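# Move six desk flasks into incubator and close its doors

## Task

Take all six flasks off the desk and place each one lying flat directly on an incubator shelf (not resting on another flask), with the same face up that it had on the desk and nothing sticking out beyond the shelf's front edge. Afterwards close the glass door completely, rotate its latch to horizontal, and close the outer door completely. Flasks that were inside the incubator to begin with must also finish flat on shelves, unstacked and with the same face up. The task fails if any flask touches the floor, if either door is slammed open or shut, or if the robot falls over or finishes tilted.

## Robot and tools

ROBOT. TidyBot++: a wheeled base 0.54 m long, 0.50 m wide, 0.38 m tall on four driven casters, carrying one seven-joint arm with a two-finger gripper. The shoulder is 0.12 m ahead of the base centre and 0.68 m off the floor. Segments: upper arm 0.42 m, forearm 0.31 m, hand 0.31 m. The arm begins folded with the hand pointing down; folded, the hand pokes up to 0.08 m beyond the base front. Cameras: base_camera (fixed on the base, looking forward and down, 644x364 images) and wrist_camera (on the hand, looking along the fingers, 644x476 fisheye).

FRAMES. Base frame: origin on the floor below the base centre, x forward, y left, z up, metres. The odometry frame is the base frame as it was when the scene began. base_odometry gives x, y and heading (rad, left positive, -3.142 to 3.142); it only counts wheel rotation, so slip looks like travel and it drifts over many moves. base_tilt is in degrees, forward and right positive.

move. Performs one action; any mix of base, joints, target, plus optional speeds, cameras, blocking. Motions start together.
- base: an object of relative offsets, measured from where the base is when the command begins (not a pose). translate_m: metres, forward positive, -2 to 2. strafe_m: metres, left positive, -2 to 2. rotate_rad: radians, counter-clockwise from above positive, -6.3 to 6.3. Translate and strafe together give one straight-line drive.
- joints: an object of absolute targets keyed by name. joint_1_rad (whole arm about vertical, positive clockwise from above, unlimited), joint_2_rad (shoulder, -2.249 to 2.249, 0 = upper arm vertical, positive leans forward), joint_3_rad (unlimited), joint_4_rad (elbow, -2.579 to 2.579, 0 straight), joint_5_rad (unlimited), joint_6_rad (wrist, -2.099 to 2.099), joint_7_rad (hand roll, unlimited; with hand down, positive is counter-clockwise from above and 1.57 opens fingers left/right). Radians. Unlimited joints take the shorter way, so turn in steps under half a turn. gripper_pos: 0 fully open to 1 fully closed; finger gap about 85 x (1 - gripper_pos) mm.
- target: one list of seven numbers [x, y, z, qw, qx, qy, qz], an absolute hand pose in the base frame (metres, unit quaternion), same form as the hand_pose line. hand_pose is the midpoint between the finger pads; its z axis points along the fingers, its y axis is the closing direction. With target, joints may only contain gripper_pos. The solver chooses all joints itself, may swing the elbow, curve and overshoot. Unreachable poses wander up to 10 s and end in time_out. To fix an offset, add (wanted - reported hand_pose) to the previous target. To hold still, resend hand_target, not hand_pose.
- speeds: top speeds for this action only. translate_m and strafe_m 0.05 to 0.5 m/s (give only one for a combined drive), rotate_rad 0.1 to 1.57 rad/s.
- cameras: list of base_camera, wrist_camera or all; [] returns no images; omitted gives all.
- blocking: true or omitted waits until every motion rests; false returns after about 0.5 s while motion continues. A later move replaces only the targets it names.
No action lasts beyond 15 s; base moves time out after 14 s.

wait: seconds from 0 to 10; returns state and images, early if running moves finish. stop: brakes every running motion (braked parts hold and may keep pressing). zoom_image: camera (base_camera or wrist_camera) and region [x0, y0, x1, y1] in pixels from the top-left, at most 504 by 504. read_manual: section "licences", text only. finished_scene: scene number, 1 or 2; irreversible, and the goal must hold with the robot idle.

RESULT LINES. move: done or the worst status. base_status, joint_status, hand_status: moving, done, off_target (came to rest short, may still push), contact_stop or time_out (uncommanded stops; old target dropped), not_followed (self-collision check withheld targets; also shown as joint command not followed or pose unreachable with a cause), torque_fault (arm frozen 10 s), limit_stop_at_motor_heat. hand_pose and hand_target (where the joints' targets would put the hand). joint_positions, motor_effort in percent of maximum with the last action's peak in brackets, Motor temperatures per arm joint. on_its_own lists uncommanded behaviour; earlier move reports a non-blocking move; pictures names the image order. ARM HIT means the arm struck the base or itself. MOTOR HOT appears from 60 C; at 75 C an OVER-TEMPERATURE FAULT lets the arm sink for 30 to 60 s. Gripper at 1 reading done means nothing is held; off_target at some reading means an object stopped the fingers.

SEQUENCE RULE. If a move or wait is refused, or an uncommanded stop or torque fault appears, the remaining move, wait and finished_scene calls of that reply are skipped. An invalid call (unknown key or camera) does not skip the rest.

PRACTICAL LIMITS. A downward hand reaches at most about 0.94 m above the floor, only close to the base. Readings may be a centimetre or two off; trust images. Loads make the arm sag; never command a loaded joint to the angle it currently reads. When a held flask touches a shelf, hand_pose stops dropping while commands keep going lower.

AVOID. Any flask touching the floor; dropping or releasing flasks while moving; swinging doors fast (slams fail the task); crushing or hard-squeezing a flask still resting on something; driving or turning while the arm is caught on something high (tip-over), or reaching far out from folded over nearby furniture or swinging a stretched arm sideways; driving the arm into furniture (torque faults); keeping the arm stretched or loaded for long (heat); leaving the robot tilted at the end.

Each tool is called after "Request:" by a JSON object that holds its "fn" and its "kwargs", one argument or row to a line.

## Session

Request:
{"fn": "move", "kwargs": {

}}

Scene clock: 0.00 s.
Motor temperatures (°C): [32 31 27 32 33 34 46]
base_odometry: x=+0.000 y=+0.000 heading=+0.000
base_tilt: forward=+0.1 right=+0.3
base_status: not commanded
joint_positions: joint_1_rad=-0.037 joint_2_rad=-0.391 joint_3_rad=+3.187 joint_4_rad=-2.545 joint_5_rad=-0.002 joint_6_rad=-0.879 joint_7_rad=+1.619 gripper_pos=+0.000
joint_status: not commanded
motor_effort: joint_1_rad=+0 joint_2_rad=+0 joint_3_rad=+0 joint_4_rad=+14 joint_5_rad=+0 joint_6_rad=+2 joint_7_rad=+1
hand_pose: x=+0.2556 y=+0.0027 z=+0.5886 quat_wxyz=(-0.008, +0.998, +0.020, +0.055) (m; base frame)
hand_target: x=+0.2554 y=+0.0027 z=+0.5884 quat_wxyz=(-0.008, +0.998, +0.020, +0.054) (m; base frame)
hand_status: not commanded
pictures: base_camera, wrist_camera

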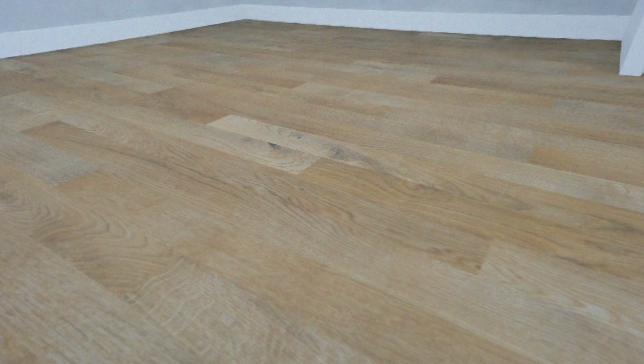

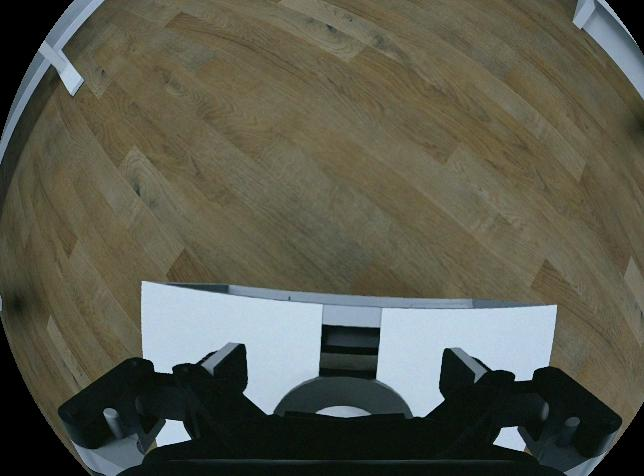

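Request:
{"fn": "move", "kwargs": {
  "joints": {"joint_1_rad": 0.0, "joint_2_rad": -0.391, "joint_3_rad": 3.1416, "joint_4_rad": -2.545, "joint_5_rad": 0.0, "joint_6_rad": 0.5, "joint_7_rad": 1.57}
}}

Scene clock: 2.30 s.
Motor temperatures (°C): [32 31 27 32 33 34 46]
move: done
base_odometry: x=+0.000 y=+0.000 heading=+0.000
base_tilt: forward=+0.1 right=+0.4
base_status: not commanded
joint_positions: joint_1_rad=-0.016 joint_2_rad=-0.391 joint_3_rad=+3.159 joint_4_rad=-2.542 joint_5_rad=-0.002 joint_6_rad=+0.430 joint_7_rad=+1.619 gripper_pos=+0.000
joint_status: all done
motor_effort: joint_1_rad=-1(2) joint_2_rad=-5(5) joint_3_rad=+0(2) joint_4_rad=+18(19) joint_5_rad=-1(2) joint_6_rad=+10(10) joint_7_rad=+0(2)
hand_pose: x=+0.5296 y=-0.0004 z=+0.8520 quat_wxyz=(+0.013, +0.758, +0.015, +0.652) (m; base frame)
hand_target: x=+0.5313 y=+0.0013 z=+0.8718 quat_wxyz=(+0.000, +0.736, +0.000, +0.677) (m; base frame)
hand_status: not commanded
pictures: base_camera, wrist_camera
camera_calibration:
wrist_camera: T_world_to_cam=[[0.0289501, -0.997373, 0.0663928, -0.0742328], [-0.0964474, -0.0688979, -0.992951, 0.96172], [0.994917, 0.0223427, -0.0981887, -0.31127], [0, 0, 0, 1]] pos_world=[0.404592, -0.000822692, 0.929306]

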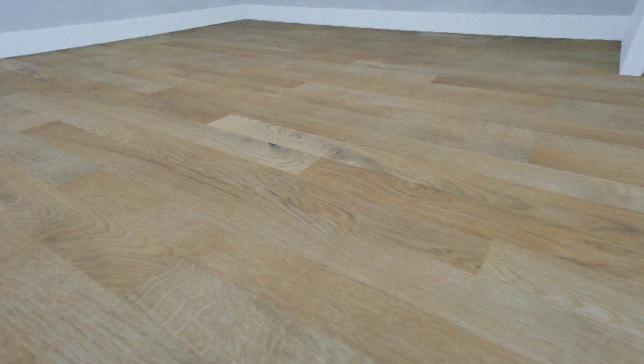

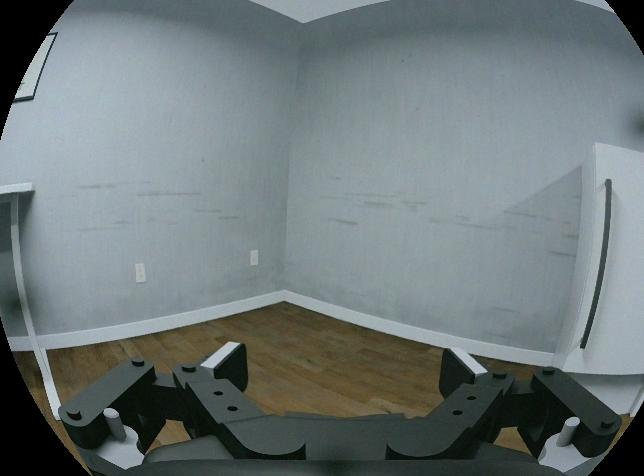

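Request:
{"fn": "move", "kwargs": {
  "base": {"rotate_rad": 0.9}
}}

Request:
{"fn": "move", "kwargs": {
  "base": {"rotate_rad": -1.6}
}}

Scene clock: 4.20 s.
Motor temperatures (°C): [32 31 27 32 33 34 46]
move: done
base_odometry: x=+0.000 y=+0.000 heading=+0.899
base_tilt: forward=-0.1 right=+0.3
base_status: done
joint_positions: joint_1_rad=-0.011 joint_2_rad=-0.391 joint_3_rad=+3.152 joint_4_rad=-2.542 joint_5_rad=-0.002 joint_6_rad=+0.430 joint_7_rad=+1.619 gripper_pos=+0.000
joint_status: not commanded
motor_effort: joint_1_rad=+0(2) joint_2_rad=-5(6) joint_3_rad=+0(2) joint_4_rad=+18(19) joint_5_rad=-1(1) joint_6_rad=+9(10) joint_7_rad=+1(1)
hand_pose: x=+0.5295 y=+0.0008 z=+0.8520 quat_wxyz=(+0.013, +0.758, +0.016, +0.652) (m; base frame)
hand_target: x=+0.5313 y=+0.0013 z=+0.8718 quat_wxyz=(+0.000, +0.736, +0.000, +0.677) (m; base frame)
hand_status: not commanded
pictures: base_camera, wrist_camera
camera_calibration:
wrist_camera: T_world_to_cam=[[0.0306318, -0.997144, 0.0690264, -0.0762542], [-0.0961782, -0.0716788, -0.99278, 0.961531], [0.994893, 0.0237718, -0.0980992, -0.311274], [0, 0, 0, 1]] pos_world=[0.404499, 0.000284502, 0.929316]

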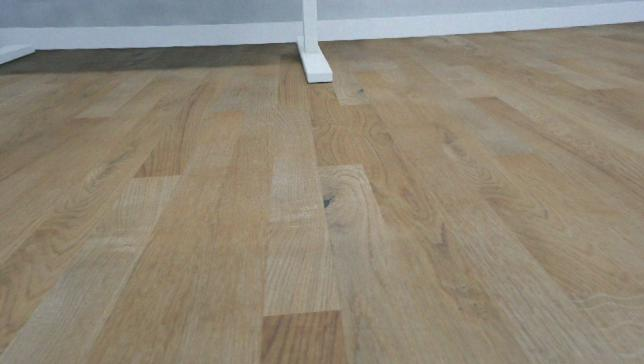

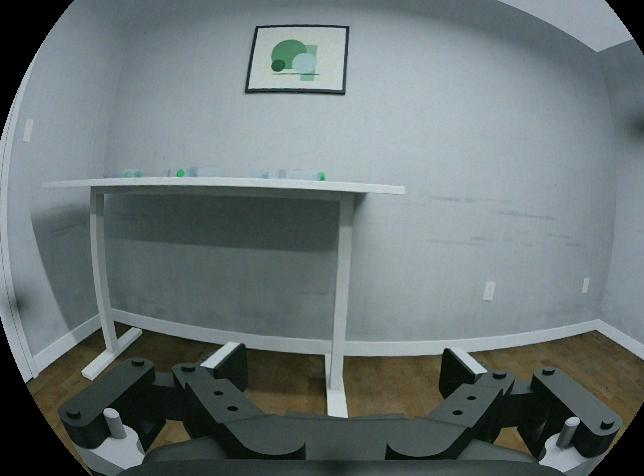

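Scene clock: 6.67 s.
Motor temperatures (°C): [32 31 27 32 33 34 46]
move: done
base_odometry: x=+0.000 y=+0.000 heading=-0.700
base_tilt: forward=+0.0 right=+0.3
base_status: done
joint_positions: joint_1_rad=-0.006 joint_2_rad=-0.391 joint_3_rad=+3.148 joint_4_rad=-2.542 joint_5_rad=-0.002 joint_6_rad=+0.431 joint_7_rad=+1.619 gripper_pos=+0.000
joint_status: not commanded
motor_effort: joint_1_rad=-1(2) joint_2_rad=-4(6) joint_3_rad=+1(2) joint_4_rad=+18(19) joint_5_rad=+0(1) joint_6_rad=+9(10) joint_7_rad=+0(1)
hand_pose: x=+0.5295 y=+0.0007 z=+0.8522 quat_wxyz=(+0.014, +0.758, +0.016, +0.652) (m; base frame)
hand_target: x=+0.5313 y=+0.0013 z=+0.8718 quat_wxyz=(+0.000, +0.736, +0.000, +0.677) (m; base frame)
hand_status: not commanded
pictures: base_camera, wrist_camera
camera_calibration:
wrist_camera: T_world_to_cam=[[0.0298576, -0.997055, 0.0706364, -0.0772363], [-0.0956003, -0.0731925, -0.992725, 0.961357], [0.994972, 0.0228875, -0.0975041, -0.311749], [0, 0, 0, 1]] pos_world=[0.404394, 0.000490459, 0.929422]

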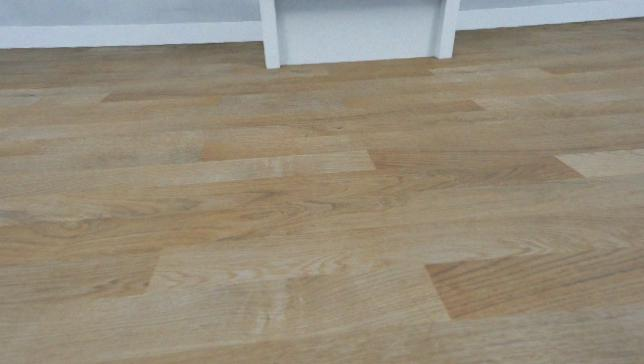

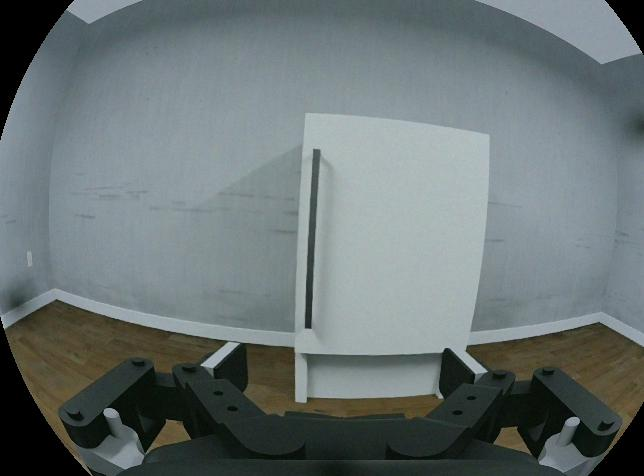

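Request:
{"fn": "move", "kwargs": {
  "base": {"rotate_rad": 1.6},
  "joints": {"joint_2_rad": 0.0, "joint_4_rad": -1.0, "joint_6_rad": -0.9}
}}

Scene clock: 10.13 s.
Motor temperatures (°C): [32 31 27 32 33 34 46]
move: done
base_odometry: x=+0.000 y=+0.000 heading=+0.899
base_tilt: forward=+0.0 right=+0.4
base_status: done
joint_positions: joint_1_rad=-0.002 joint_2_rad=-0.010 joint_3_rad=+3.142 joint_4_rad=-1.011 joint_5_rad=-0.002 joint_6_rad=-0.826 joint_7_rad=+1.619 gripper_pos=+0.000
joint_status: all done
motor_effort: joint_1_rad=+0(3) joint_2_rad=-19(20) joint_3_rad=+0(3) joint_4_rad=+18(22) joint_5_rad=-1(1) joint_6_rad=+10(11) joint_7_rad=+1(2)
hand_pose: x=+0.6805 y=+0.0031 z=+1.1931 quat_wxyz=(+0.013, +0.791, +0.020, +0.611) (m; base frame)
hand_target: x=+0.6781 y=+0.0013 z=+1.1718 quat_wxyz=(+0.000, +0.813, +0.000, +0.582) (m; base frame)
hand_status: not commanded
pictures: base_camera, wrist_camera
camera_calibration:
wrist_camera: T_world_to_cam=[[0.0420582, -0.996697, 0.0694664, -0.110296], [-0.200836, -0.0765426, -0.97663, 1.36686], [0.978722, 0.027124, -0.203392, -0.29142], [0, 0, 0, 1]] pos_world=[0.564374, 0.00259616, 1.28331]

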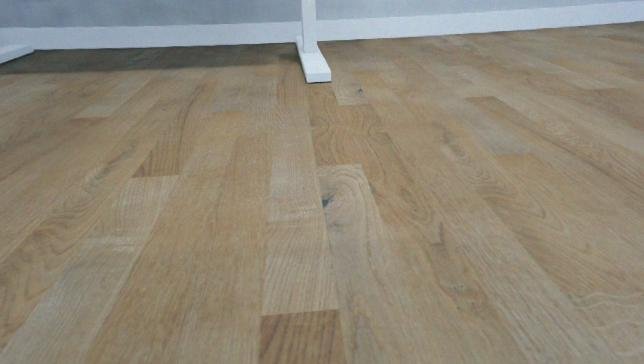

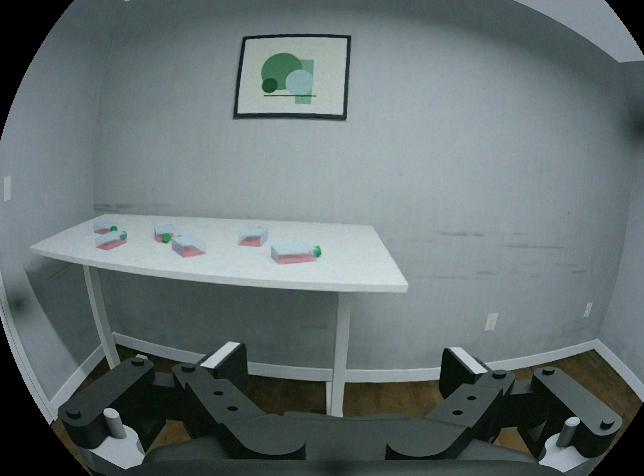

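Request:
{"fn": "zoom_image", "kwargs": {
  "camera": "wrist_camera",
  "region": [30, 190, 420, 310]
}}

Scaled by 1.292.

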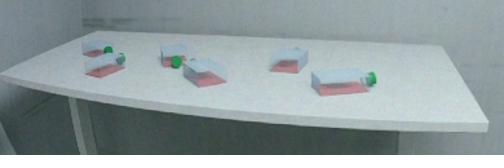

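Request:
{"fn": "move", "kwargs": {
  "base": {"rotate_rad": 1.5}
}}

Request:
{"fn": "move", "kwargs": {
  "base": {"rotate_rad": 1.5}
}}

Request:
{"fn": "move", "kwargs": {
  "base": {"rotate_rad": 1.5}
}}

Scene clock: 14.13 s.
Motor temperatures (°C): [32 31 27 32 33 34 46]
move: done
base_odometry: x=+0.000 y=+0.000 heading=+2.399
base_tilt: forward=+0.1 right=+0.2
base_status: done
joint_positions: joint_1_rad=-0.005 joint_2_rad=+0.012 joint_3_rad=+3.139 joint_4_rad=-1.011 joint_5_rad=-0.002 joint_6_rad=-0.828 joint_7_rad=+1.619 gripper_pos=+0.000
joint_status: not commanded
motor_effort: joint_1_rad=-1(3) joint_2_rad=-19(23) joint_3_rad=+0(3) joint_4_rad=+18(20) joint_5_rad=-1(2) joint_6_rad=+9(10) joint_7_rad=+1(1)
hand_pose: x=+0.6914 y=+0.0062 z=+1.1801 quat_wxyz=(+0.011, +0.799, +0.022, +0.601) (m; base frame)
hand_target: x=+0.6781 y=+0.0013 z=+1.1718 quat_wxyz=(+0.000, +0.813, +0.000, +0.582) (m; base frame)
hand_status: not commanded
pictures: base_camera, wrist_camera
camera_calibration:
wrist_camera: T_world_to_cam=[[0.0490521, -0.996446, 0.0684788, -0.110523], [-0.22372, -0.0777806, -0.971545, 1.3663], [0.973418, 0.0323363, -0.22674, -0.273763], [0, 0, 0, 1]] pos_world=[0.577577, 0.00499396, 1.27292]

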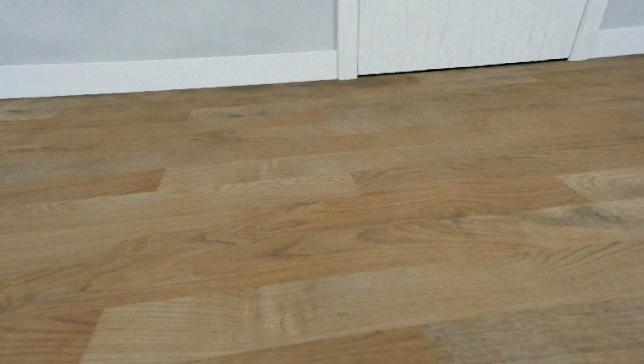

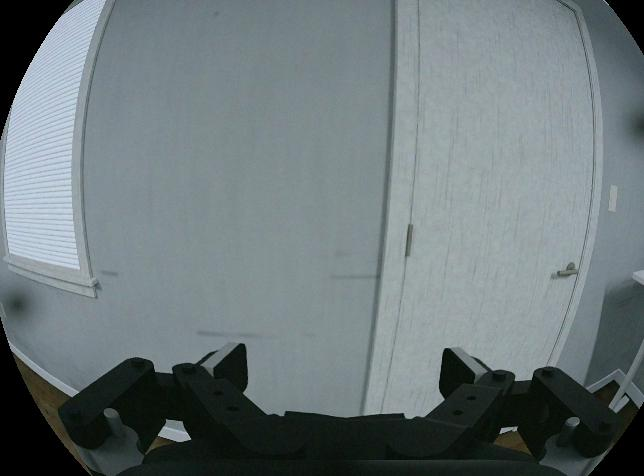

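Scene clock: 16.40 s.
Motor temperatures (°C): [32 31 27 32 33 34 46]
move: done
base_odometry: x=+0.000 y=+0.000 heading=-2.385
base_tilt: forward=+0.1 right=+0.4
base_status: done
joint_positions: joint_1_rad=-0.006 joint_2_rad=+0.013 joint_3_rad=+3.138 joint_4_rad=-1.011 joint_5_rad=-0.002 joint_6_rad=-0.828 joint_7_rad=+1.619 gripper_pos=+0.000
joint_status: not commanded
motor_effort: joint_1_rad=-1(3) joint_2_rad=-19(24) joint_3_rad=+0(3) joint_4_rad=+18(19) joint_5_rad=+0(2) joint_6_rad=+9(10) joint_7_rad=+0(2)
hand_pose: x=+0.6919 y=+0.0071 z=+1.1794 quat_wxyz=(+0.011, +0.799, +0.023, +0.601) (m; base frame)
hand_target: x=+0.6781 y=+0.0013 z=+1.1718 quat_wxyz=(+0.000, +0.813, +0.000, +0.582) (m; base frame)
hand_status: not commanded
pictures: base_camera, wrist_camera
camera_calibration:
wrist_camera: T_world_to_cam=[[0.0506596, -0.996374, 0.0683566, -0.110492], [-0.224794, -0.078064, -0.971274, 1.36627], [0.973088, 0.0338382, -0.227934, -0.272698], [0, 0, 0, 1]] pos_world=[0.578087, 0.00579311, 1.27242]

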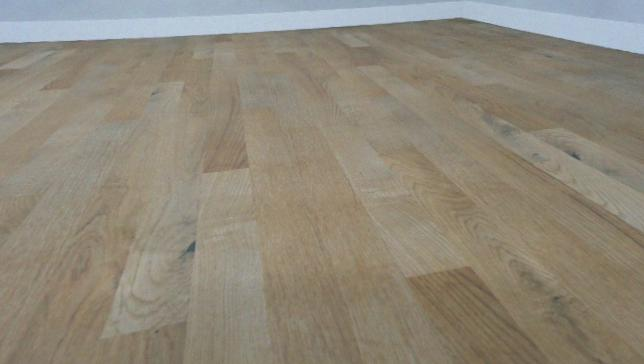

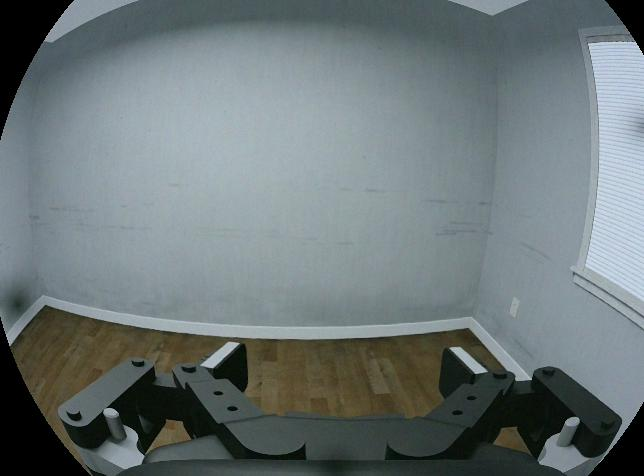

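Scene clock: 18.67 s.
Motor temperatures (°C): [32 31 27 32 33 34 46]
move: done
base_odometry: x=+0.000 y=+0.000 heading=-0.886
base_tilt: forward=+0.0 right=+0.3
base_status: done
joint_positions: joint_1_rad=-0.006 joint_2_rad=+0.014 joint_3_rad=+3.137 joint_4_rad=-1.011 joint_5_rad=-0.002 joint_6_rad=-0.829 joint_7_rad=+1.619 gripper_pos=+0.000
joint_status: not commanded
motor_effort: joint_1_rad=-1(3) joint_2_rad=-19(23) joint_3_rad=+0(3) joint_4_rad=+18(19) joint_5_rad=+0(2) joint_6_rad=+9(10) joint_7_rad=+0(2)
hand_pose: x=+0.6922 y=+0.0074 z=+1.1790 quat_wxyz=(+0.010, +0.799, +0.023, +0.600) (m; base frame)
hand_target: x=+0.6781 y=+0.0013 z=+1.1718 quat_wxyz=(+0.000, +0.813, +0.000, +0.582) (m; base frame)
hand_status: not commanded
pictures: base_camera, wrist_camera
camera_calibration:
wrist_camera: T_world_to_cam=[[0.0513445, -0.996338, 0.0683697, -0.110706], [-0.22554, -0.0782597, -0.971085, 1.36628], [0.97288, 0.0344397, -0.228733, -0.272034], [0, 0, 0, 1]] pos_world=[0.578492, 0.00599304, 1.27212]

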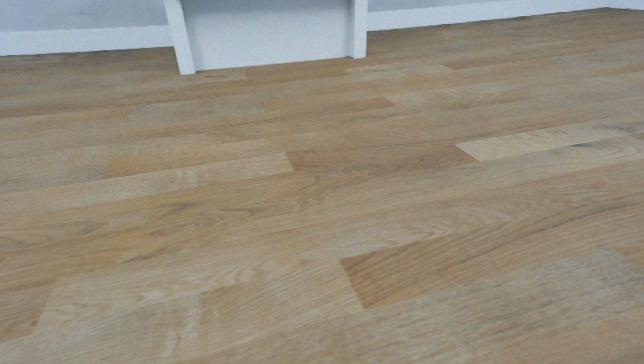

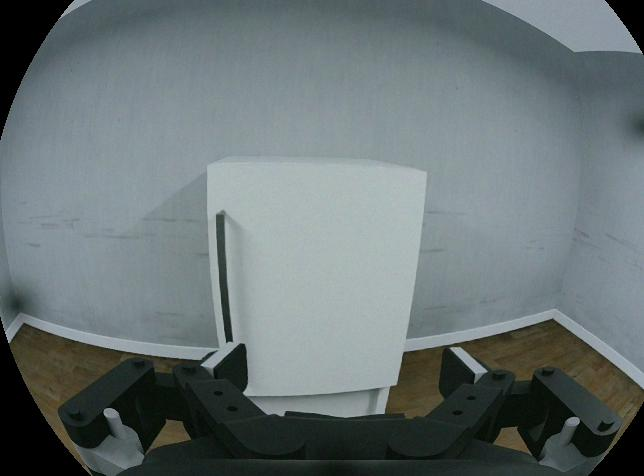

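Request:
{"fn": "move", "kwargs": {
  "base": {"translate_m": 0.51, "strafe_m": 0.024, "rotate_rad": 0.32},
  "joints": {"joint_1_rad": 0.0, "joint_2_rad": -0.391, "joint_3_rad": 3.1416, "joint_4_rad": -2.545, "joint_5_rad": 0.0, "joint_6_rad": 0.6, "joint_7_rad": 1.57}
}}

Scene clock: 22.57 s.
Motor temperatures (°C): [32 31 27 32 33 34 46]
move: done
base_odometry: x=+0.341 y=-0.380 heading=-0.565
base_tilt: forward=+0.0 right=+0.3
base_status: done
joint_positions: joint_1_rad=-0.004 joint_2_rad=-0.377 joint_3_rad=+3.137 joint_4_rad=-2.526 joint_5_rad=-0.002 joint_6_rad=+0.527 joint_7_rad=+1.619 gripper_pos=+0.000
joint_status: all done
motor_effort: joint_1_rad=-1(3) joint_2_rad=-5(21) joint_3_rad=+1(5) joint_4_rad=+18(22) joint_5_rad=-1(2) joint_6_rad=+10(11) joint_7_rad=+0(2)
hand_pose: x=+0.5381 y=+0.0047 z=+0.8854 quat_wxyz=(+0.014, +0.724, +0.020, +0.689) (m; base frame)
hand_target: x=+0.5323 y=+0.0013 z=+0.9029 quat_wxyz=(+0.000, +0.701, +0.000, +0.713) (m; base frame)
hand_status: not commanded
pictures: base_camera, wrist_camera
camera_calibration:
wrist_camera: T_world_to_cam=[[0.0301618, -0.996546, 0.0773744, -0.0819645], [0.00336398, -0.077308, -0.997002, 0.946012], [0.999539, 0.0303316, 0.00102062, -0.406898], [0, 0, 0, 1]] pos_world=[0.406, 0.0037948, 0.949933]

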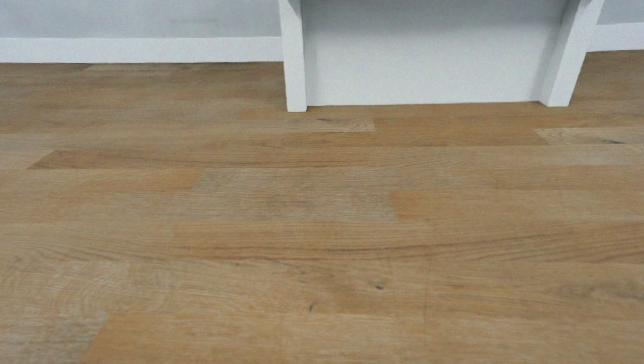

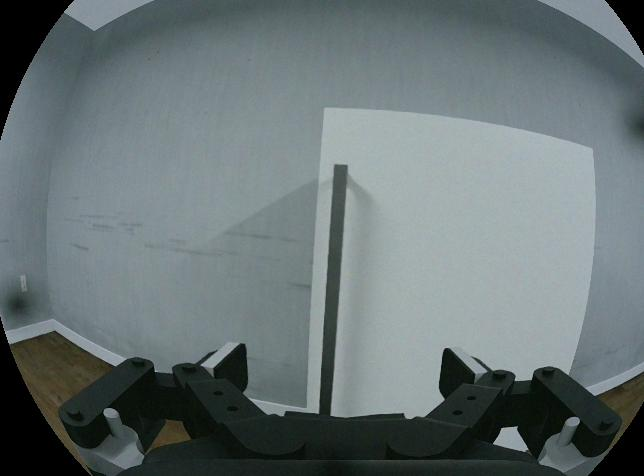

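Request:
{"fn": "zoom_image", "kwargs": {
  "camera": "wrist_camera",
  "region": [290, 90, 450, 430]
}}

Scaled by 1.482.

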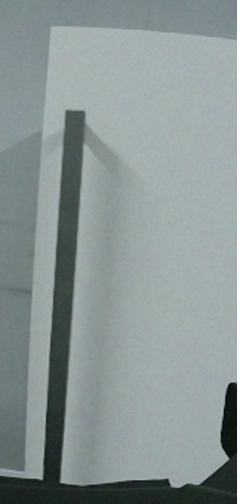

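Request:
{"fn": "move", "kwargs": {
  "base": {"rotate_rad": -0.02},
  "joints": {"joint_1_rad": 0.0, "joint_2_rad": 0.467, "joint_3_rad": 3.1416, "joint_4_rad": -2.246, "joint_5_rad": 0.0, "joint_6_rad": 1.21, "joint_7_rad": 1.52}
}}

Scene clock: 26.97 s.
Motor temperatures (°C): [32 31 27 32 33 34 46]
move: done
base_odometry: x=+0.341 y=-0.380 heading=-0.585
base_tilt: forward=+0.1 right=+0.3
base_status: done
joint_positions: joint_1_rad=-0.004 joint_2_rad=+0.465 joint_3_rad=+3.137 joint_4_rad=-2.260 joint_5_rad=-0.002 joint_6_rad=+1.138 joint_7_rad=+1.608 gripper_pos=+0.000
joint_status: all done
motor_effort: joint_1_rad=-1(2) joint_2_rad=-29(30) joint_3_rad=+0(2) joint_4_rad=+12(19) joint_5_rad=+0(2) joint_6_rad=+10(11) joint_7_rad=+0(2)
hand_pose: x=+0.7461 y=+0.0054 z=+0.7655 quat_wxyz=(+0.010, +0.713, +0.014, +0.701) (m; base frame)
hand_target: x=+0.7497 y=+0.0013 z=+0.7927 quat_wxyz=(-0.019, +0.683, -0.017, +0.730) (m; base frame)
hand_status: not commanded
pictures: base_camera, wrist_camera
camera_calibration:
wrist_camera: T_world_to_cam=[[0.0260258, -0.99757, 0.0646333, -0.0655313], [0.0376232, -0.063632, -0.997264, 0.800394], [0.998953, 0.0283863, 0.0358757, -0.640963], [0, 0, 0, 1]] pos_world=[0.611884, 0.00375316, 0.825434]

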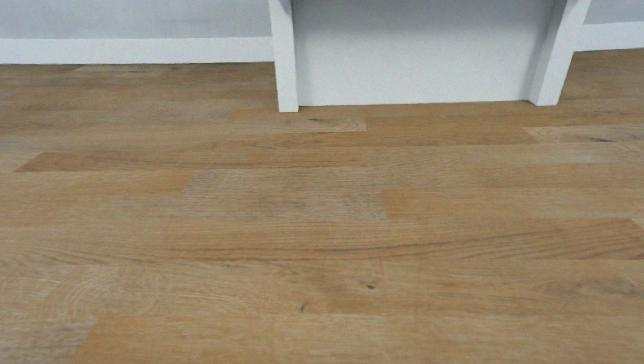

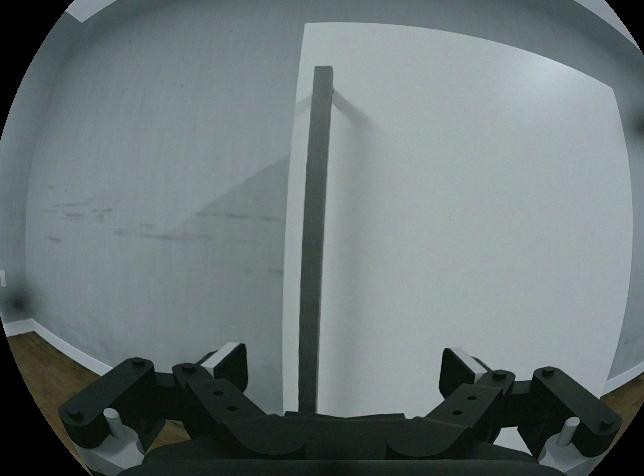

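Request:
{"fn": "zoom_image", "kwargs": {
  "camera": "wrist_camera",
  "region": [260, 10, 480, 430]
}}

Scaled by 1.200.

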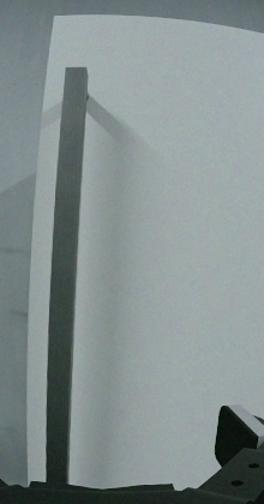

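Request:
{"fn": "move", "kwargs": {
  "base": {"translate_m": 0.2, "strafe_m": 0.045},
  "speeds": {"translate_m": 0.2}
}}

Scene clock: 29.47 s.
Motor temperatures (°C): [32 31 27 32 33 34 46]
move: done
base_odometry: x=+0.533 y=-0.453 heading=-0.585
base_tilt: forward=+0.1 right=+0.3
base_status: done
joint_positions: joint_1_rad=-0.004 joint_2_rad=+0.468 joint_3_rad=+3.137 joint_4_rad=-2.254 joint_5_rad=-0.002 joint_6_rad=+1.141 joint_7_rad=+1.607 gripper_pos=+0.000
joint_status: not commanded
motor_effort: joint_1_rad=-1(1) joint_2_rad=-29(31) joint_3_rad=+0(1) joint_4_rad=+11(13) joint_5_rad=+0(1) joint_6_rad=+10(10) joint_7_rad=+0(2)
hand_pose: x=+0.7480 y=+0.0053 z=+0.7673 quat_wxyz=(+0.010, +0.710, +0.014, +0.703) (m; base frame)
hand_target: x=+0.7497 y=+0.0013 z=+0.7927 quat_wxyz=(-0.019, +0.683, -0.017, +0.730) (m; base frame)
hand_status: not commanded
pictures: base_camera, wrist_camera
camera_calibration:
wrist_camera: T_world_to_cam=[[0.0254418, -0.997594, 0.0644853, -0.0652472], [0.0436916, -0.0633349, -0.997035, 0.797308], [0.998721, 0.0281839, 0.0419752, -0.647367], [0, 0, 0, 1]] pos_world=[0.613364, 0.00365245, 0.826325]

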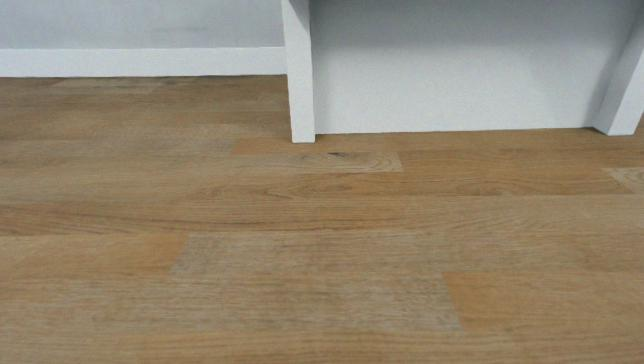

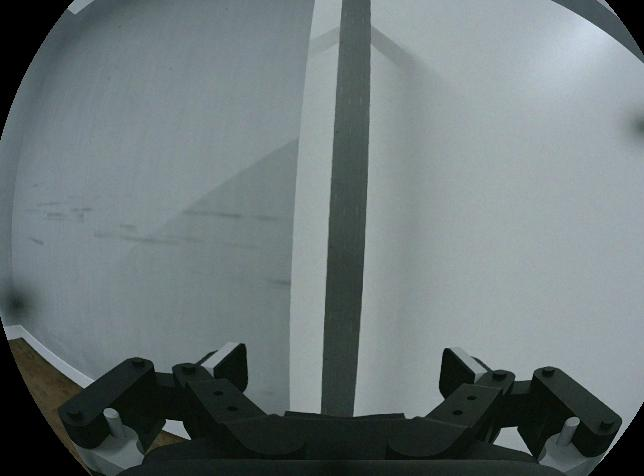

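Request:
{"fn": "move", "kwargs": {
  "base": {"translate_m": 0.09},
  "speeds": {"translate_m": 0.1}
}}

Scene clock: 31.13 s.
Motor temperatures (°C): [32 31 27 32 33 34 46]
move: done
base_odometry: x=+0.608 y=-0.503 heading=-0.585
base_tilt: forward=+0.1 right=+0.2
base_status: done
joint_positions: joint_1_rad=-0.004 joint_2_rad=+0.470 joint_3_rad=+3.137 joint_4_rad=-2.252 joint_5_rad=-0.002 joint_6_rad=+1.142 joint_7_rad=+1.607 gripper_pos=+0.000
joint_status: not commanded
motor_effort: joint_1_rad=+0(3) joint_2_rad=-29(31) joint_3_rad=+0(2) joint_4_rad=+12(13) joint_5_rad=+0(1) joint_6_rad=+10(10) joint_7_rad=+1(1)
hand_pose: x=+0.7490 y=+0.0052 z=+0.7670 quat_wxyz=(+0.010, +0.710, +0.014, +0.704) (m; base frame)
hand_target: x=+0.7497 y=+0.0013 z=+0.7927 quat_wxyz=(-0.019, +0.683, -0.017, +0.730) (m; base frame)
hand_status: not commanded
pictures: base_camera, wrist_camera
camera_calibration:
wrist_camera: T_world_to_cam=[[0.0253128, -0.997603, 0.0643964, -0.0651007], [0.0441816, -0.0632377, -0.99702, 0.79665], [0.998703, 0.0280825, 0.042475, -0.648753], [0, 0, 0, 1]] pos_world=[0.614362, 0.00365226, 0.826024]

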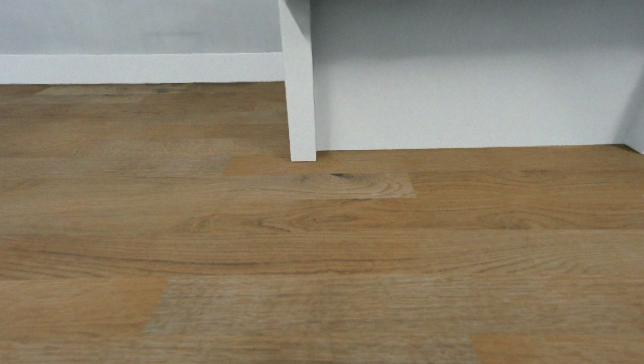

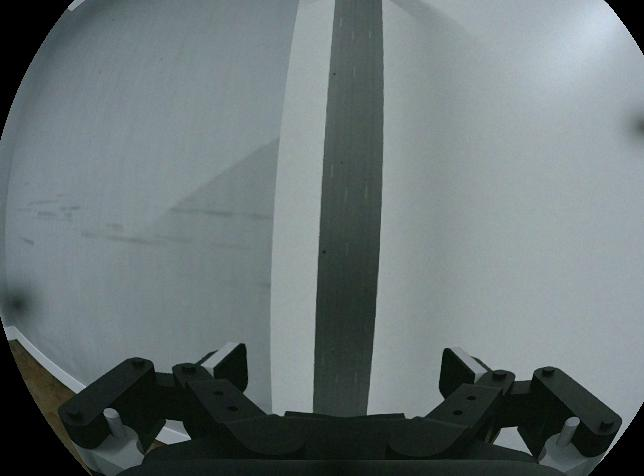

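Request:
{"fn": "move", "kwargs": {
  "base": {"translate_m": 0.025},
  "speeds": {"translate_m": 0.1}
}}

Scene clock: 32.30 s.
Motor temperatures (°C): [32 31 27 32 33 34 46]
move: done
base_odometry: x=+0.630 y=-0.517 heading=-0.584
base_tilt: forward=+0.1 right=+0.3
base_status: done
joint_positions: joint_1_rad=-0.004 joint_2_rad=+0.474 joint_3_rad=+3.137 joint_4_rad=-2.248 joint_5_rad=-0.002 joint_6_rad=+1.142 joint_7_rad=+1.607 gripper_pos=+0.000
joint_status: not commanded
motor_effort: joint_1_rad=-1(1) joint_2_rad=-29(31) joint_3_rad=+0(1) joint_4_rad=+11(13) joint_5_rad=-1(1) joint_6_rad=+10(10) joint_7_rad=+0(1)
hand_pose: x=+0.7504 y=+0.0052 z=+0.7666 quat_wxyz=(+0.010, +0.710, +0.014, +0.704) (m; base frame)
hand_target: x=+0.7497 y=+0.0013 z=+0.7927 quat_wxyz=(-0.019, +0.683, -0.017, +0.730) (m; base frame)
hand_status: not commanded
pictures: base_camera, wrist_camera
camera_calibration:
wrist_camera: T_world_to_cam=[[0.0252543, -0.997604, 0.0644153, -0.0650833], [0.0450785, -0.0632338, -0.99698, 0.795503], [0.998664, 0.0280818, 0.0433736, -0.650845], [0, 0, 0, 1]] pos_world=[0.615759, 0.00365225, 0.825523]

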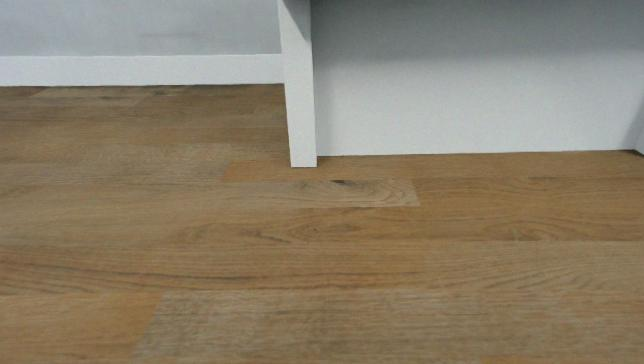

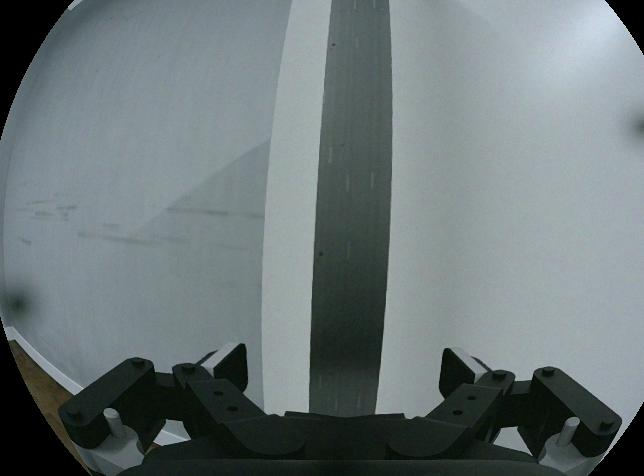

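Request:
{"fn": "move", "kwargs": {
  "joints": {"gripper_pos": 0.85}
}}

Scene clock: 33.50 s.
Motor temperatures (°C): [32 31 27 32 33 34 46]
move: off_target
base_odometry: x=+0.629 y=-0.517 heading=-0.584
base_tilt: forward=+0.1 right=+0.3
base_status: not commanded
joint_positions: joint_1_rad=-0.003 joint_2_rad=+0.474 joint_3_rad=+3.137 joint_4_rad=-2.249 joint_5_rad=-0.003 joint_6_rad=+1.143 joint_7_rad=+1.601 gripper_pos=+0.738
joint_status: gripper_pos off_target (ended at +0.738, target +0.850)
motor_effort: joint_1_rad=+0(1) joint_2_rad=-30(30) joint_3_rad=+0(1) joint_4_rad=+12(16) joint_5_rad=+2(3) joint_6_rad=+10(10) joint_7_rad=+0(2)
hand_pose: x=+0.7501 y=+0.0050 z=+0.7666 quat_wxyz=(+0.008, +0.710, +0.011, +0.704) (m; base frame)
hand_target: x=+0.7497 y=+0.0013 z=+0.7927 quat_wxyz=(-0.019, +0.683, -0.017, +0.730) (m; base frame)
hand_status: not commanded
pictures: base_camera, wrist_camera
camera_calibration:
wrist_camera: T_world_to_cam=[[0.0246602, -0.998035, 0.0576026, -0.0596023], [0.0453856, -0.056443, -0.997374, 0.79557], [0.998665, 0.0272098, 0.0439045, -0.650962], [0, 0, 0, 1]] pos_world=[0.615456, 0.00313177, 0.825494]

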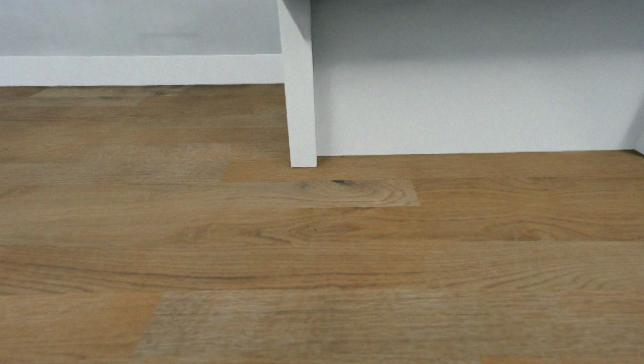

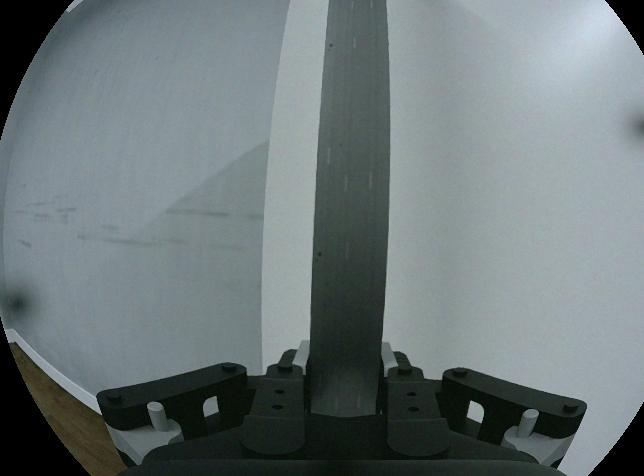

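Request:
{"fn": "move", "kwargs": {
  "base": {"translate_m": -0.04, "strafe_m": -0.0515, "rotate_rad": 0.06},
  "speeds": {"translate_m": 0.08, "rotate_rad": 0.1}
}}

Scene clock: 35.13 s.
Motor temperatures (°C): [32 31 27 32 33 34 46]
move: done
base_odometry: x=+0.568 y=-0.538 heading=-0.524
base_tilt: forward=+0.2 right=+0.3
base_status: done
joint_positions: joint_1_rad=-0.006 joint_2_rad=+0.472 joint_3_rad=+3.138 joint_4_rad=-2.257 joint_5_rad=-0.003 joint_6_rad=+1.152 joint_7_rad=+1.599 gripper_pos=+0.739
joint_status: not commanded
motor_effort: joint_1_rad=+1(5) joint_2_rad=-30(38) joint_3_rad=+1(4) joint_4_rad=+14(15) joint_5_rad=+1(7) joint_6_rad=+11(13) joint_7_rad=+1(2)
hand_pose: x=+0.7475 y=+0.0057 z=+0.7666 quat_wxyz=(+0.007, +0.709, +0.011, +0.705) (m; base frame)
hand_target: x=+0.7497 y=+0.0013 z=+0.7927 quat_wxyz=(-0.019, +0.683, -0.017, +0.730) (m; base frame)
hand_status: not commanded
pictures: base_camera, wrist_camera
camera_calibration:
wrist_camera: T_world_to_cam=[[0.025195, -0.998097, 0.0562769, -0.0582549], [0.0473871, -0.0550391, -0.997359, 0.794175], [0.998559, 0.0277952, 0.0459103, -0.649755], [0, 0, 0, 1]] pos_world=[0.612652, 0.00362664, 0.825186]

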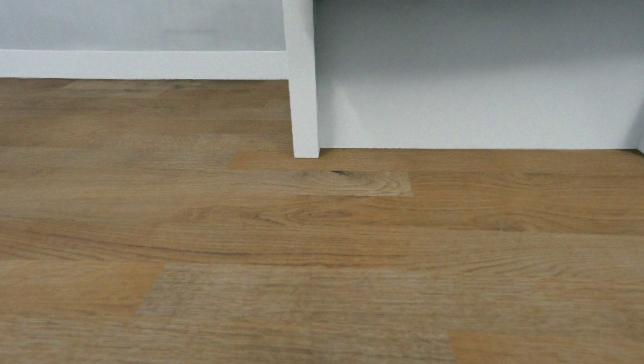

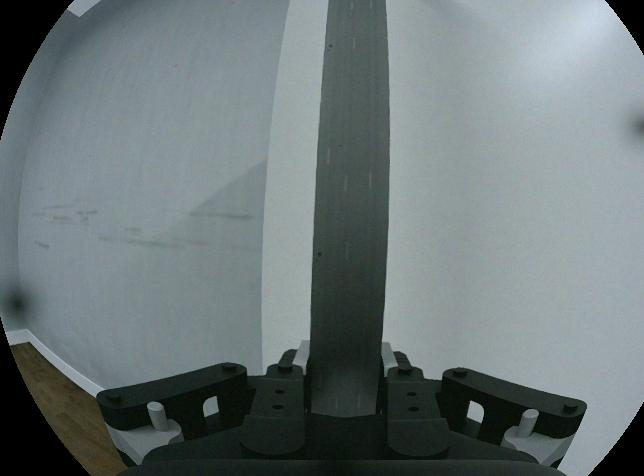

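Request:
{"fn": "move", "kwargs": {
  "base": {"translate_m": -0.086, "strafe_m": -0.133, "rotate_rad": 0.15},
  "speeds": {"translate_m": 0.12, "rotate_rad": 0.1}
}}

Scene clock: 37.17 s.
Motor temperatures (°C): [32 31 27 32 33 34 46]
move: done
base_odometry: x=+0.426 y=-0.610 heading=-0.374
base_tilt: forward=-0.1 right=+0.3
base_status: done
joint_positions: joint_1_rad=-0.014 joint_2_rad=+0.473 joint_3_rad=+3.135 joint_4_rad=-2.256 joint_5_rad=-0.005 joint_6_rad=+1.153 joint_7_rad=+1.599 gripper_pos=+0.739
joint_status: not commanded
motor_effort: joint_1_rad=+2(7) joint_2_rad=-29(33) joint_3_rad=+2(5) joint_4_rad=+14(17) joint_5_rad=+2(4) joint_6_rad=+10(11) joint_7_rad=+0(2)
hand_pose: x=+0.7479 y=+0.0123 z=+0.7666 quat_wxyz=(+0.003, +0.709, +0.014, +0.705) (m; base frame)
hand_target: x=+0.7497 y=+0.0013 z=+0.7927 quat_wxyz=(-0.019, +0.683, -0.017, +0.730) (m; base frame)
hand_status: not commanded
pictures: base_camera, wrist_camera
camera_calibration:
wrist_camera: T_world_to_cam=[[0.0351468, -0.997935, 0.0537599, -0.0572166], [0.04845, -0.0520284, -0.99747, 0.793736], [0.998207, 0.0376626, 0.0465213, -0.650704], [0, 0, 0, 1]] pos_world=[0.613091, 0.00870554, 0.825075]

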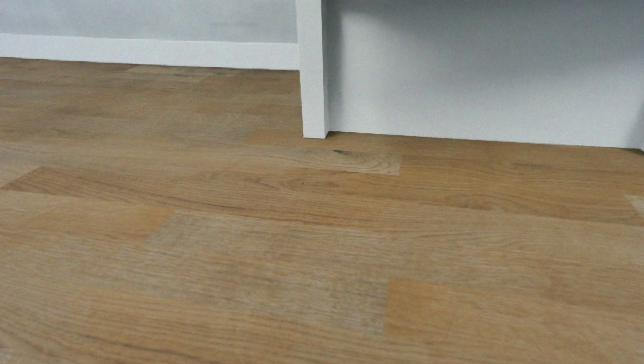

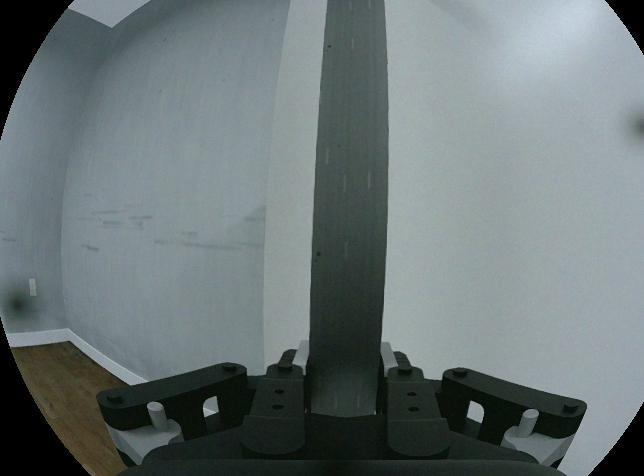

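Request:
{"fn": "move", "kwargs": {
  "base": {"translate_m": -0.111, "strafe_m": -0.167, "rotate_rad": 0.2},
  "speeds": {"translate_m": 0.16, "rotate_rad": 0.14}
}}

Request:
{"fn": "move", "kwargs": {
  "base": {"translate_m": -0.111, "strafe_m": -0.171, "rotate_rad": 0.2},
  "speeds": {"translate_m": 0.16, "rotate_rad": 0.14}
}}

Scene clock: 40.23 s.
Motor temperatures (°C): [32 31 27 32 33 34 46]
move: done
base_odometry: x=+0.262 y=-0.725 heading=-0.174
base_tilt: forward=+0.0 right=+0.3
base_status: done
joint_positions: joint_1_rad=-0.010 joint_2_rad=+0.473 joint_3_rad=+3.136 joint_4_rad=-2.257 joint_5_rad=-0.007 joint_6_rad=+1.153 joint_7_rad=+1.599 gripper_pos=+0.739
joint_status: not commanded
motor_effort: joint_1_rad=+1(6) joint_2_rad=-29(33) joint_3_rad=+0(5) joint_4_rad=+14(16) joint_5_rad=+3(5) joint_6_rad=+10(12) joint_7_rad=+0(1)
hand_pose: x=+0.7476 y=+0.0084 z=+0.7666 quat_wxyz=(+0.005, +0.709, +0.011, +0.705) (m; base frame)
hand_target: x=+0.7497 y=+0.0013 z=+0.7927 quat_wxyz=(-0.019, +0.683, -0.017, +0.730) (m; base frame)
hand_status: not commanded
pictures: base_camera, wrist_camera
camera_calibration:
wrist_camera: T_world_to_cam=[[0.028168, -0.998155, 0.0537918, -0.0558412], [0.0477863, -0.052407, -0.997482, 0.794016], [0.99846, 0.0306675, 0.0462219, -0.650235], [0, 0, 0, 1]] pos_world=[0.612864, 0.00581494, 0.825076]

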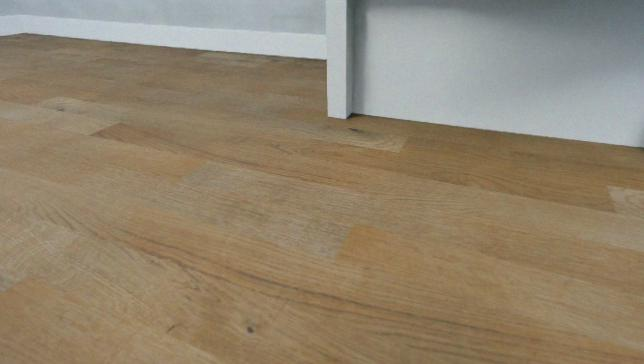

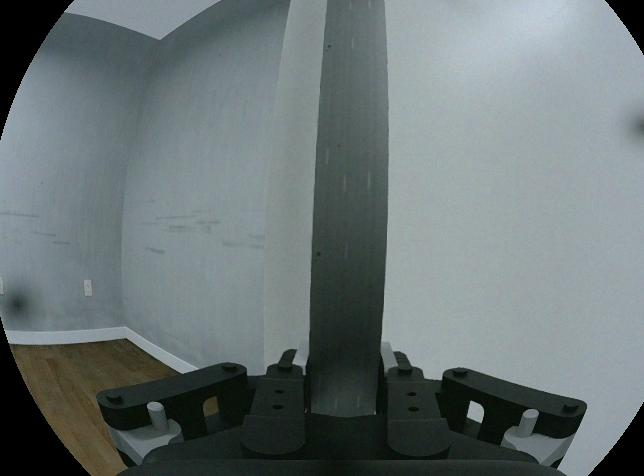

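Scene clock: 42.10 s.
Motor temperatures (°C): [32 31 27 32 33 34 46]
move: done
base_odometry: x=+0.123 y=-0.874 heading=+0.025
base_tilt: forward=+0.0 right=+0.3
base_status: done
joint_positions: joint_1_rad=-0.012 joint_2_rad=+0.471 joint_3_rad=+3.136 joint_4_rad=-2.259 joint_5_rad=-0.008 joint_6_rad=+1.153 joint_7_rad=+1.599 gripper_pos=+0.739
joint_status: not commanded
motor_effort: joint_1_rad=+2(7) joint_2_rad=-29(32) joint_3_rad=+2(5) joint_4_rad=+15(17) joint_5_rad=+2(5) joint_6_rad=+10(11) joint_7_rad=-1(2)
hand_pose: x=+0.7468 y=+0.0092 z=+0.7666 quat_wxyz=(+0.005, +0.709, +0.011, +0.705) (m; base frame)
hand_target: x=+0.7497 y=+0.0013 z=+0.7927 quat_wxyz=(-0.019, +0.683, -0.017, +0.730) (m; base frame)
hand_status: not commanded
pictures: base_camera, wrist_camera
camera_calibration:
wrist_camera: T_world_to_cam=[[0.0286232, -0.998184, 0.0529979, -0.0547516], [0.047289, -0.051608, -0.997547, 0.794541], [0.998471, 0.0310592, 0.045726, -0.649065], [0, 0, 0, 1]] pos_world=[0.612067, 0.00651197, 0.825173]

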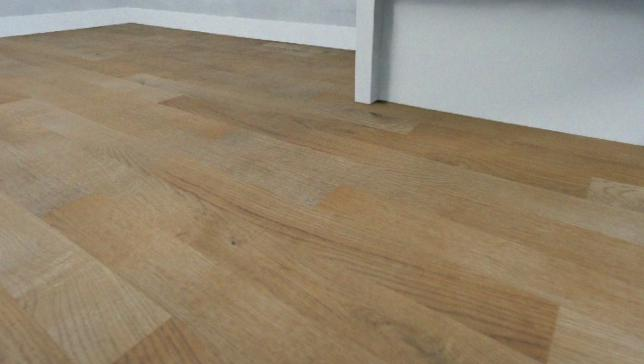

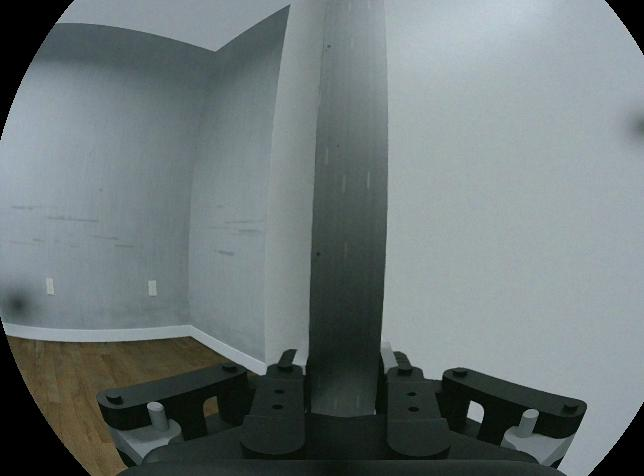

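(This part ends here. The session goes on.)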